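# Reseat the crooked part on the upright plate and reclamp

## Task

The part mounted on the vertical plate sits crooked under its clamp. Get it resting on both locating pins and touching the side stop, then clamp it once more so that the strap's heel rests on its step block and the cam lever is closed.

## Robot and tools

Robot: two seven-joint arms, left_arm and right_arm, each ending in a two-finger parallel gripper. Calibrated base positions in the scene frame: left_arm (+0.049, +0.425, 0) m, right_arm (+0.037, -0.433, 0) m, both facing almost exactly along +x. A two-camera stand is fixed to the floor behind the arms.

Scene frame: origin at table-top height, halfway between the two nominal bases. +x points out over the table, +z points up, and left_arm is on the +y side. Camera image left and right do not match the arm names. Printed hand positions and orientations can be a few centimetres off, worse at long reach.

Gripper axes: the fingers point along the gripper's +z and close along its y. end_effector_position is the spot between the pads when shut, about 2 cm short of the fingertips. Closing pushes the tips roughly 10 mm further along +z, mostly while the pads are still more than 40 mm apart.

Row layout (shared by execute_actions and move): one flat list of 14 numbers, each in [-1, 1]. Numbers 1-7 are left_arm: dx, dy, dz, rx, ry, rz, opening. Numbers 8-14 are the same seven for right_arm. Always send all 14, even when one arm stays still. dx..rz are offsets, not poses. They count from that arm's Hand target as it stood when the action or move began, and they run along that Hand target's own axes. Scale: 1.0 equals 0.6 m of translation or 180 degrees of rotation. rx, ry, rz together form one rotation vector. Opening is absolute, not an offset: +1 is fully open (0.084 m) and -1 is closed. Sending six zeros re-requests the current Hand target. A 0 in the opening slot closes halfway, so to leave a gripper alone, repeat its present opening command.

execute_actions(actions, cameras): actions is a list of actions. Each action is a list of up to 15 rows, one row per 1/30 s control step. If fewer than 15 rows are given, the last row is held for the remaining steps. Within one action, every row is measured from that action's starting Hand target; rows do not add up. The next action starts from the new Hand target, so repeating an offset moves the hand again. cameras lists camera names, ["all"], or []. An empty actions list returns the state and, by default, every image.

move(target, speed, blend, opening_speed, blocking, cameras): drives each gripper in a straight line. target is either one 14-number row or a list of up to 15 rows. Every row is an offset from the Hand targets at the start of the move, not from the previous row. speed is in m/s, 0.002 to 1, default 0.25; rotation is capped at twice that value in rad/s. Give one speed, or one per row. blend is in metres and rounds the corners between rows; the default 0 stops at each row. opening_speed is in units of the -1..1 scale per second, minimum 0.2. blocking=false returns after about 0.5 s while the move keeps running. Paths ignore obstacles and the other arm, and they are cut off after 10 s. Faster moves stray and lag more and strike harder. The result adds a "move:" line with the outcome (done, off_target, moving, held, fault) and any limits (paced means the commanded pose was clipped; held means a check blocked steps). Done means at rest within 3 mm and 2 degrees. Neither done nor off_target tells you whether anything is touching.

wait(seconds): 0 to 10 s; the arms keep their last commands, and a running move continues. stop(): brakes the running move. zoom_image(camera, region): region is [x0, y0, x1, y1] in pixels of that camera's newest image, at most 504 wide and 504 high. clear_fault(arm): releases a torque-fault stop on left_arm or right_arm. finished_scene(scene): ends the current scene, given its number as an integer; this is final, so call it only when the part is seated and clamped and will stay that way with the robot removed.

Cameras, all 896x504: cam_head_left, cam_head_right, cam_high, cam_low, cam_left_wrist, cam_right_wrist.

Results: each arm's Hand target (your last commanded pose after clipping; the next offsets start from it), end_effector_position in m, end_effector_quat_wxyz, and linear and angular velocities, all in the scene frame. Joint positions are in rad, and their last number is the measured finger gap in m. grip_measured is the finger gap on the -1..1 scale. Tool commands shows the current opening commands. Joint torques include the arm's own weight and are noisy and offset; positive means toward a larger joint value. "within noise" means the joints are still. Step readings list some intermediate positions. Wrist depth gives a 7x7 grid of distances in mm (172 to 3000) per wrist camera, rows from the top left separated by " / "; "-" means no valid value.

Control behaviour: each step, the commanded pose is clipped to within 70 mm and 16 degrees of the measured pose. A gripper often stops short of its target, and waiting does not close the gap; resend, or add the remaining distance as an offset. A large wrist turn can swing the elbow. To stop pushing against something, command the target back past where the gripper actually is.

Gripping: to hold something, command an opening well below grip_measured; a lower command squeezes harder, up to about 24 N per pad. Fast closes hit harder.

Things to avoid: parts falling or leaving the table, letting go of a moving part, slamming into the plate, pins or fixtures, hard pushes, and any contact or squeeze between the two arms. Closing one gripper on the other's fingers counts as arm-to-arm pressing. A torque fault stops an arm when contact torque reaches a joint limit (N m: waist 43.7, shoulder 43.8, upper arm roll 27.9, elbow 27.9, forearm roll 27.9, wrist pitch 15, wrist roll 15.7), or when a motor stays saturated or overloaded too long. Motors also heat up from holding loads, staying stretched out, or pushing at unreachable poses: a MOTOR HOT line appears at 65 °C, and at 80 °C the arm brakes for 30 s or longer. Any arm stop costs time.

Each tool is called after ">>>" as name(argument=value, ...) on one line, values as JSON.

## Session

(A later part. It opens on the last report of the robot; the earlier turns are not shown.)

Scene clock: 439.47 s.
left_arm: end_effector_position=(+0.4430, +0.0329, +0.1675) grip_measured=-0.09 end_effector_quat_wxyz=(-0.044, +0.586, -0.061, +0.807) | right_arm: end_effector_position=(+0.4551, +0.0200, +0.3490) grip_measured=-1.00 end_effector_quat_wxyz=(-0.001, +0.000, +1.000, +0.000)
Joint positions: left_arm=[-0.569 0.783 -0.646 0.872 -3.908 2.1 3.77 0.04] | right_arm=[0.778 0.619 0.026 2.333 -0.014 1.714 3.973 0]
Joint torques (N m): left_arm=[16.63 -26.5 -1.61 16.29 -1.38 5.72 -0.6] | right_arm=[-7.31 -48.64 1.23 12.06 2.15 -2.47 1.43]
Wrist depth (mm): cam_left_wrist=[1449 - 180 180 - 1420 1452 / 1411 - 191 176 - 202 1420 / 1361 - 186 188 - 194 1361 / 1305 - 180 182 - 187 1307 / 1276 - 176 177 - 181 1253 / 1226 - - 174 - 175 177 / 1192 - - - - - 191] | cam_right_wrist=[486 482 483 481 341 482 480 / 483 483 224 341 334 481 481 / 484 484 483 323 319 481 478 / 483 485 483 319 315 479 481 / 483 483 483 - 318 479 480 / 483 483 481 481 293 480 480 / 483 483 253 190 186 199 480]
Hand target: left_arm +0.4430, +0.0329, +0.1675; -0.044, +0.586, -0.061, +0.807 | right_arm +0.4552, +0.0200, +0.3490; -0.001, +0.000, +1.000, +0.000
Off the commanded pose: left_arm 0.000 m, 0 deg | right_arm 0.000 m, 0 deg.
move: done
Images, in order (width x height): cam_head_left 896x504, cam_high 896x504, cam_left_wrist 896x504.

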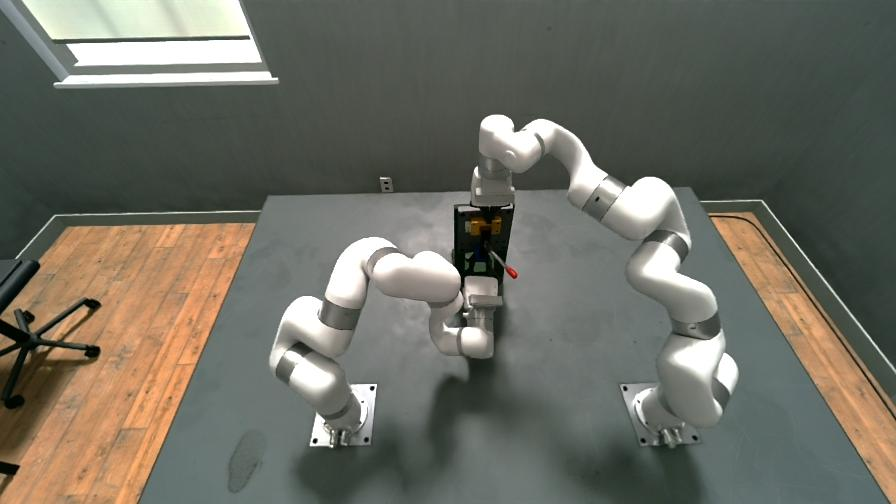

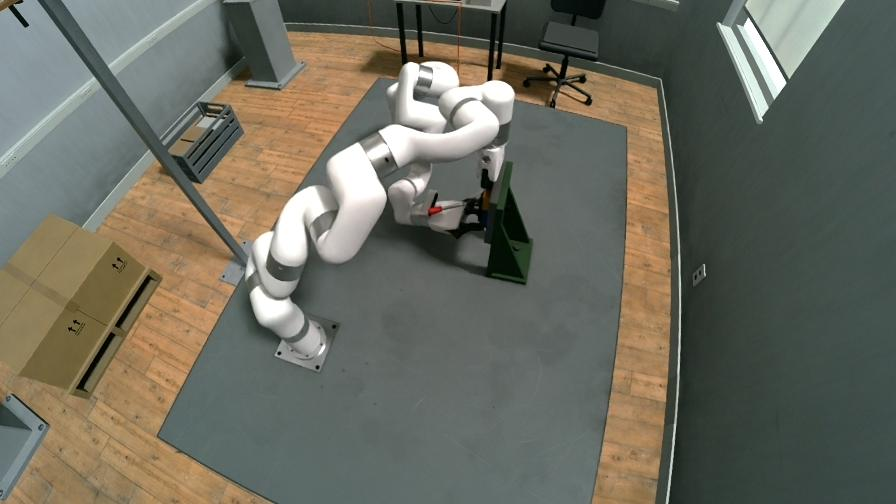

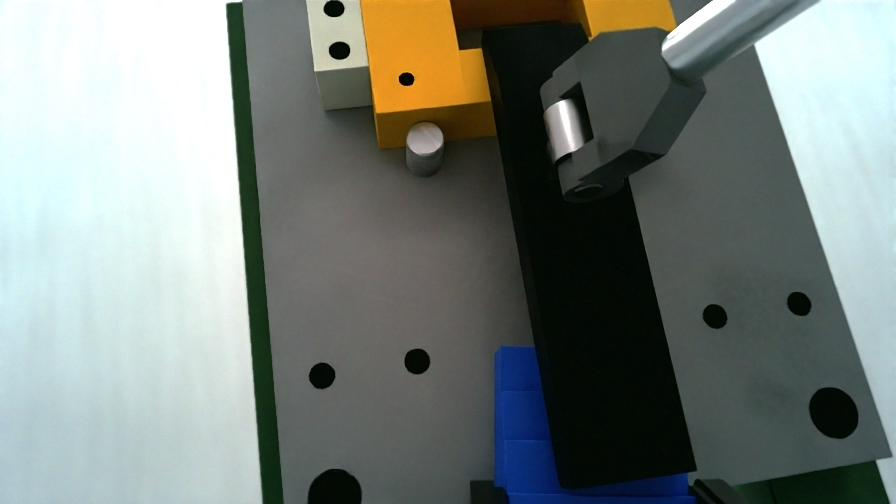

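>>> move(target=[[0,0,0,0,0,0,-0.3,0,0,0.006,0,0,0,-1],[0.0022,0.0155,0.0007,0.0148,0,-0.0454,-0.3,0,0,0,0,0,0,-1],[0.0022,0.0155,0.0007,0.0148,0,-0.0454,-0.3,0,-0.125,-0.13,0,0,0,-1]], speed=[0.02,0.03,0.15], cameras=["cam_left_wrist","cam_head_left"])

>>> zoom_image(camera="cam_head_left", region=[430, 170, 560, 300])

Scene clock: 456.27 s.
left_arm: end_effector_position=(+0.4430, +0.0235, +0.1674) grip_measured=-0.09 end_effector_quat_wxyz=(+0.000, +0.588, +0.000, +0.809) | right_arm: end_effector_position=(+0.4552, -0.0550, +0.4270) grip_measured=-1.00 end_effector_quat_wxyz=(-0.001, +0.000, +1.000, +0.000)
Joint positions: left_arm=[-0.572 0.838 -0.678 0.939 -3.92 2.142 3.66 0.04] | right_arm=[0.695 0.498 0.009 2.381 -0.003 1.885 3.879 0]
Joint torques (N m): left_arm=[-10.61 -19.77 -9.87 15.89 -1.62 5.08 -0.67] | right_arm=[-5.39 -31.23 -4.5 18.09 3.03 -0.29 -1.54]
Wrist depth (mm): cam_left_wrist=[1458 - 198 179 201 - 1449 / 1402 - 193 178 - 201 1408 / 1366 - 186 188 - 193 1345 / 1302 - 181 182 - 186 1302 / 1264 - 175 177 - 181 1248 / 1226 - - 173 - 175 177 / - - - - - - 1192] | cam_right_wrist=[562 562 560 560 427 446 558 / 565 562 560 560 415 558 559 / 561 561 562 560 399 557 557 / 564 561 560 562 398 407 559 / 563 560 560 561 558 556 556 / 565 563 561 560 353 266 557 / 564 562 561 561 253 228 227]
Hand target: left_arm +0.4430, +0.0235, +0.1674; +0.000, +0.588, +0.000, +0.809 | right_arm +0.4552, -0.0550, +0.4270; -0.001, +0.000, +1.000, +0.000
Off the commanded pose: left_arm 0.000 m, 0 deg | right_arm 0.000 m, 0 deg.
move: done
Images, in order (width x height): cam_head_left 896x504, cam_left_wrist 896x504.

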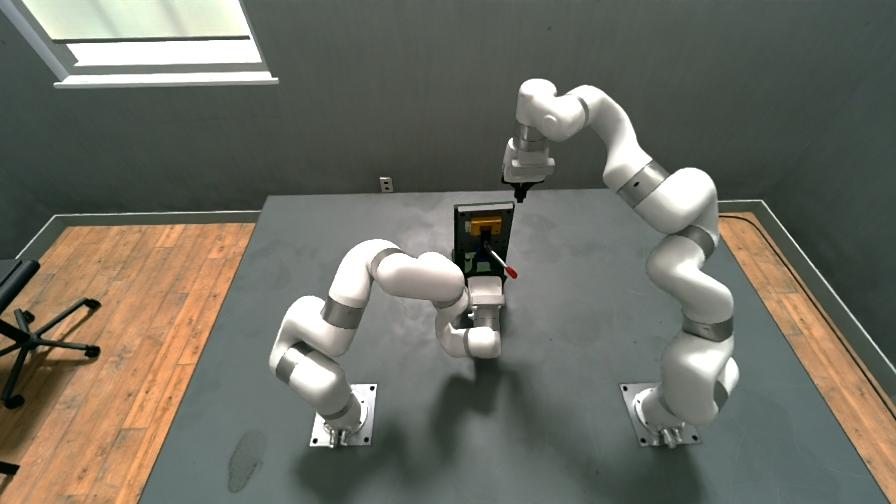

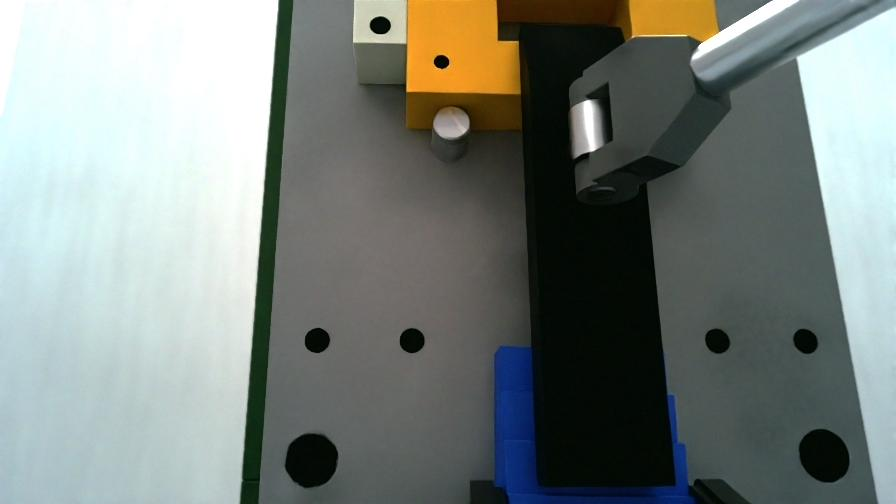

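Scaled by 3.877 from the camera's 896x504 image, which has a finer 1280x720 frame.

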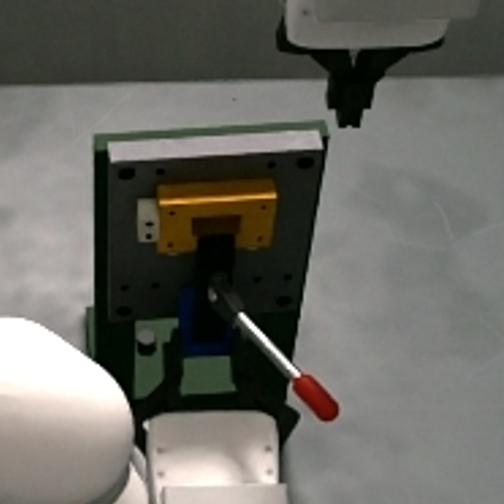

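>>> move(target=[[0,0,0,0,0,0,-0.3,0.1993,0.0342,0.08,0,0,-0.1667,-0.3],[0,0,0,0,0,0,-0.3,0.1993,0.0342,0.2783,0,0,-0.1667,-0.3],[0,0,0,0,0,0,-0.3,0.1993,0.0342,0.2783,0,0,-0.1667,-0.8]], speed=0.12)

>>> move(target=[[0,0,0,0,0,0,-0.3,-0.0066,-0.0505,0,0,0,-0.0833,-0.8],[0,0,0,0,0,0,-0.3,-0.0261,-0.0975,0,0,0,-0.1667,-0.8]], speed=0.08, cameras=["cam_left_wrist"])

Scene clock: 469.67 s.
left_arm: end_effector_position=(+0.4430, +0.0235, +0.1674) grip_measured=-0.09 end_effector_quat_wxyz=(+0.000, +0.588, +0.000, +0.809) | right_arm: end_effector_position=(+0.3355, -0.0344, +0.2601) grip_measured=-0.62 end_effector_quat_wxyz=(-0.001, -0.259, +0.966, +0.000)
Joint positions: left_arm=[-0.572 0.838 -0.678 0.939 -3.92 2.142 3.66 0.04] | right_arm=[0.778 0.074 0.119 1.297 -0.008 1.224 3.553 0.017]
Joint torques (N m): left_arm=[-10.56 -19.88 -9.67 15.85 -1.45 5.07 -0.64] | right_arm=[-0.64 -21.54 0.9 15.89 -2.52 -0.94 1.41]
Wrist depth (mm): cam_left_wrist=[1449 - 197 179 201 - 1455 / 1397 - 193 178 - 201 1402 / 1358 - 186 188 - 193 1353 / 1310 - 181 182 - 186 1295 / 1273 - 176 177 - 181 1250 / 1228 - - 173 - 175 178 / - - - - - - 1196] | cam_right_wrist=[393 395 394 392 392 392 392 / 394 394 393 393 392 391 248 / 393 393 392 392 392 280 226 / 394 394 392 392 392 263 237 / 393 393 392 392 392 253 258 / 394 392 393 393 249 244 391 / 394 392 393 - - 240 391]
Hand target: left_arm +0.4430, +0.0235, +0.1674; +0.000, +0.588, +0.000, +0.809 | right_arm +0.3355, -0.0344, +0.2601; -0.001, -0.259, +0.966, +0.000
Off the commanded pose: left_arm 0.000 m, 0 deg | right_arm 0.000 m, 0 deg.
move: done

Scene clock: 473.53 s.
left_arm: end_effector_position=(+0.4430, +0.0235, +0.1674) grip_measured=-0.09 end_effector_quat_wxyz=(+0.000, +0.588, +0.000, +0.809) | right_arm: end_effector_position=(+0.3784, -0.0771, +0.2601) grip_measured=-0.62 end_effector_quat_wxyz=(+0.000, -0.500, +0.866, +0.000)
Joint positions: left_arm=[-0.572 0.838 -0.678 0.939 -3.92 2.142 3.66 0.04] | right_arm=[0.7 0.057 0.073 1.277 -0.003 1.22 2.903 0.017]
Joint torques (N m): left_arm=[-11.42 -20.91 -8.89 8.98 1.14 4.96 -0.69] | right_arm=[-17.28 -29.65 -24.73 12.54 -2.79 5.04 -1.27]
Wrist depth (mm): cam_left_wrist=[1446 - 197 179 184 185 - / 1411 - 193 178 - - 1388 / 1369 - 186 188 - 192 1353 / 1305 - 180 182 - 186 1305 / 1276 - 175 177 - 181 1239 / 1230 - - 173 - 174 177 / - - - - - - 1190] | cam_right_wrist=[394 394 393 393 393 392 391 / 392 393 392 394 392 391 391 / 395 393 394 392 392 391 391 / 394 393 392 392 392 392 392 / 394 393 392 392 392 393 391 / 393 395 393 393 392 391 275 / 393 393 392 392 391 250 249]
Hand target: left_arm +0.4430, +0.0235, +0.1674; +0.000, +0.588, +0.000, +0.809 | right_arm +0.3783, -0.0773, +0.2601; -0.001, -0.500, +0.866, +0.000
Off the commanded pose: left_arm 0.000 m, 0 deg | right_arm 0.000 m, 0 deg.
move: done
Images, in order (width x height): cam_left_wrist 896x504.

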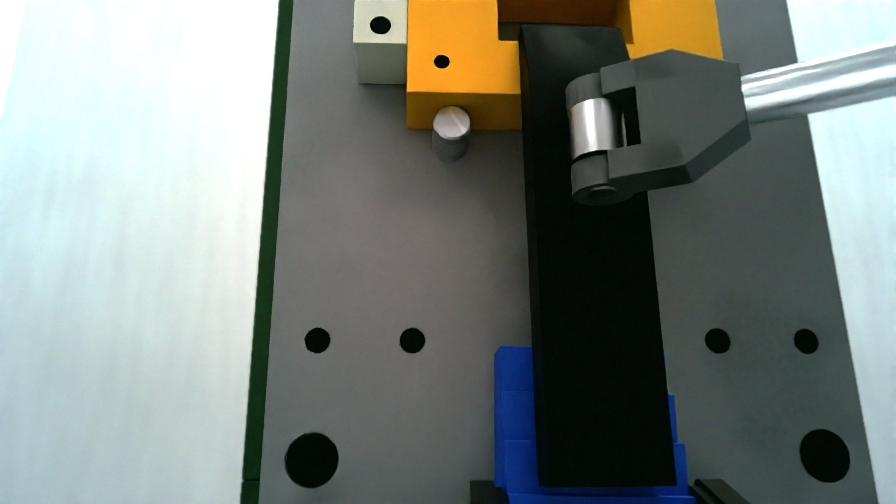

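>>> move(target=[[0,0,0,0,0,0,-0.3,-0.0066,-0.0505,0,0,0,-0.0833,-0.8],[0,0,0,0,0,0,-0.3,-0.0261,-0.0975,0,0,0,-0.1667,-0.8],[0,0,0,0,0,0,-0.3,-0.0276,-0.0998,0,0,0,-0.1722,-0.8]], speed=0.06, cameras=["cam_left_wrist"])

Scene clock: 483.70 s.
left_arm: end_effector_position=(+0.4430, +0.0235, +0.1674) grip_measured=-0.09 end_effector_quat_wxyz=(+0.000, +0.588, +0.000, +0.809) | right_arm: end_effector_position=(+0.4377, -0.0921, +0.2600) grip_measured=-0.62 end_effector_quat_wxyz=(+0.000, +0.714, -0.700, -0.001)
Joint positions: left_arm=[-0.572 0.838 -0.678 0.939 -3.92 2.142 3.66 0.04] | right_arm=[0.617 0.169 0.058 1.416 -0.008 1.248 2.263 0.017]
Joint torques (N m): left_arm=[-11.72 -24.17 -8.81 8.7 4.98 4.5 -0.62] | right_arm=[-23.65 -21.22 -31.56 15.04 -11.18 1.98 -1.25]
Wrist depth (mm): cam_left_wrist=[1452 - 197 179 182 185 209 / 1408 - 192 178 - 201 - / 1366 - 186 188 - 192 194 / 1315 - 181 182 - 186 1292 / 1269 - 175 177 - 181 1248 / 1230 - - 173 - 175 177 / - - - - - - 1192] | cam_right_wrist=[393 394 393 393 392 392 390 / 393 393 394 393 393 392 392 / 393 394 393 393 391 391 392 / 395 394 392 392 392 392 392 / 394 393 392 392 391 391 391 / 394 393 393 391 391 391 391 / 394 357 316 392 392 392 391]
Hand target: left_arm +0.4430, +0.0235, +0.1674; +0.000, +0.588, +0.000, +0.809 | right_arm +0.4384, -0.0929, +0.2600; +0.000, +0.713, -0.701, +0.000
Off the commanded pose: left_arm 0.000 m, 0 deg | right_arm 0.001 m, 0 deg.
move: done
Images, in order (width x height): cam_left_wrist 896x504.

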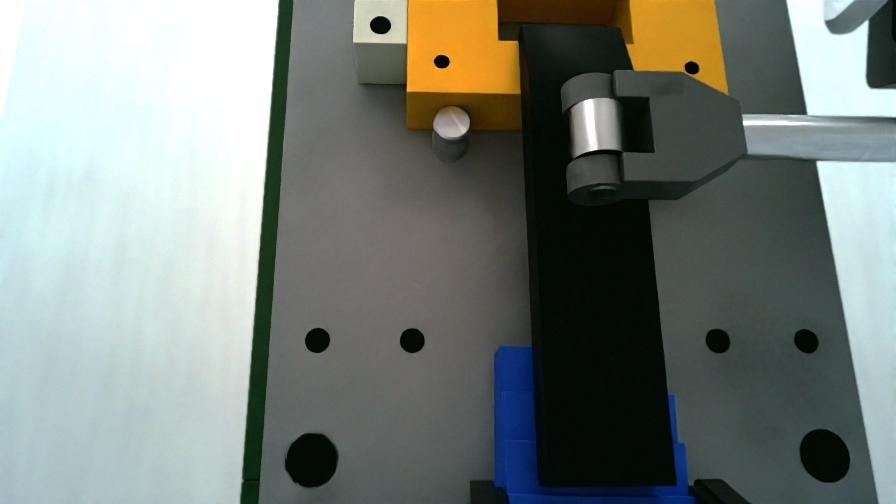

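>>> move(target=[[0,0,0,0,0,0,-0.3,0,0,0,0,0,0,-0.3],[0,0,0,0,0,0,0.05,0,0,-0.2,0,0,0,-0.3]], speed=0.12, opening_speed=1, cameras=["cam_left_wrist"])

Scene clock: 492.60 s.
left_arm: end_effector_position=(+0.4430, +0.0235, +0.1675) grip_measured=+0.04 end_effector_quat_wxyz=(+0.000, +0.588, +0.000, +0.809) | right_arm: end_effector_position=(+0.4385, -0.0929, +0.3800) grip_measured=-0.32 end_effector_quat_wxyz=(+0.000, +0.713, -0.701, +0.000)
Joint positions: left_arm=[-0.572 0.838 -0.678 0.939 -3.92 2.142 3.66 0.046] | right_arm=[0.619 0.204 0.059 1.806 -0.011 1.603 2.264 0.03]
Joint torques (N m): left_arm=[-7.41 -23.79 -8.19 8.68 4.87 3.81 -0.48] | right_arm=[4.96 -24.95 4.59 20.15 -2.97 -0.43 1.44]
Wrist depth (mm): cam_left_wrist=[1462 - 198 179 182 185 1455 / 1411 - 193 178 - 202 1402 / 1361 - 186 188 - 192 1335 / 1310 - 181 182 - 187 1300 / 1271 - 176 177 - 181 1246 / 1220 - - 173 - 175 178 / - - - - - - 1196] | cam_right_wrist=[517 518 515 515 514 514 512 / 515 514 514 514 512 514 511 / 515 514 516 514 511 512 512 / 513 514 514 514 514 511 512 / 516 515 513 515 511 510 511 / 514 514 498 513 514 511 511 / 513 515 334 511 510 510 511]
Hand target: left_arm +0.4430, +0.0235, +0.1674; +0.000, +0.588, +0.000, +0.809 | right_arm +0.4385, -0.0929, +0.3800; +0.000, +0.713, -0.701, +0.000
Off the commanded pose: left_arm 0.000 m, 0 deg | right_arm 0.000 m, 0 deg.
move: done
Images, in order (width x height): cam_left_wrist 896x504.

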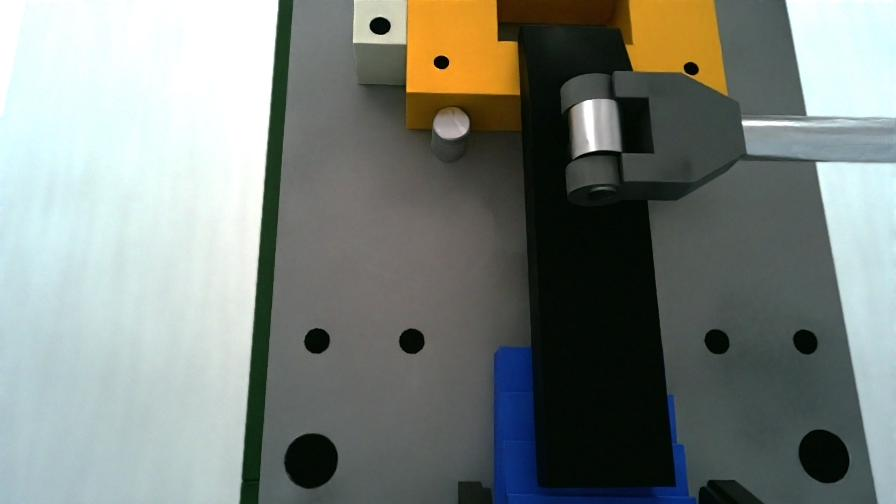

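>>> move(target=[[0,0,0,0,0,0,0.5,0,0,0,0,0,0,-0.3],[0,0,-0.22,0,0,0,0.5,0,0,0,0,0,0,-0.3]], speed=0.12, cameras=["cam_left_wrist"])

Scene clock: 499.83 s.
left_arm: end_effector_position=(+0.3175, +0.0235, +0.1266) grip_measured=+0.49 end_effector_quat_wxyz=(+0.000, +0.588, +0.000, +0.809) | right_arm: end_effector_position=(+0.4385, -0.0929, +0.3800) grip_measured=-0.32 end_effector_quat_wxyz=(+0.000, +0.713, -0.701, +0.000)
Joint positions: left_arm=[-0.768 1.039 -0.785 0.927 -4.117 2.458 3.547 0.065] | right_arm=[0.619 0.204 0.059 1.806 -0.011 1.603 2.264 0.03]
Joint torques (N m): left_arm=[-10.5 -17.38 -11.36 10.15 -2.47 4.14 -0.63] | right_arm=[5.2 -25.28 4.75 20.18 -2.97 -1.27 1.42]
Wrist depth (mm): cam_left_wrist=[1615 1604 1630 1600 1593 1585 1593 / 1550 1543 338 314 328 1553 1564 / 1499 1503 - 318 279 1499 1483 / 1437 1443 311 313 317 1449 1434 / 1394 1405 303 302 307 1386 1394 / 1353 1340 308 296 275 1343 1345 / 1320 1317 306 1322 - 1305 1310] | cam_right_wrist=[518 517 517 512 514 512 512 / 516 517 513 515 513 512 511 / 516 516 514 513 513 513 512 / 516 514 515 514 512 512 512 / 515 515 516 512 512 512 510 / 515 515 495 513 511 512 509 / 514 514 334 512 512 401 410]
Hand target: left_arm +0.3175, +0.0235, +0.1266; +0.000, +0.588, +0.000, +0.809 | right_arm +0.4385, -0.0929, +0.3800; +0.000, +0.713, -0.701, +0.000
Off the commanded pose: left_arm 0.000 m, 0 deg | right_arm 0.000 m, 0 deg.
move: done
Images, in order (width x height): cam_left_wrist 896x504.

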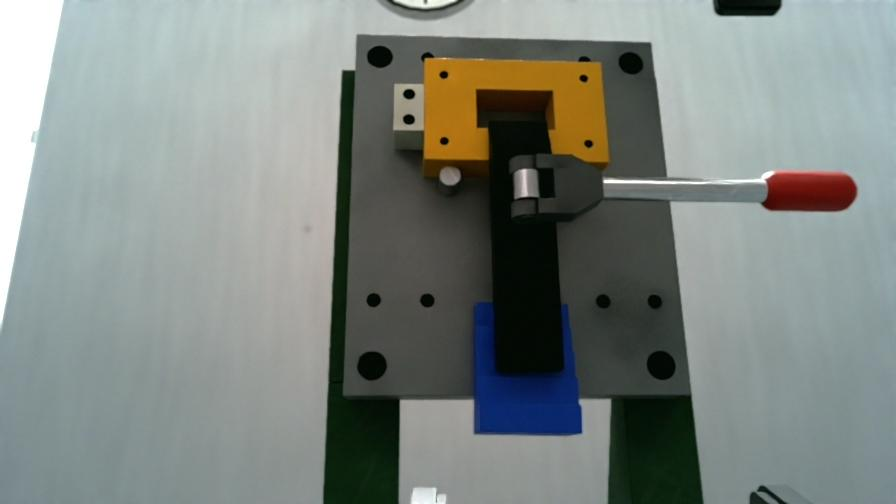

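>>> finished_scene(scene=1)

The scene is finished: the task was done.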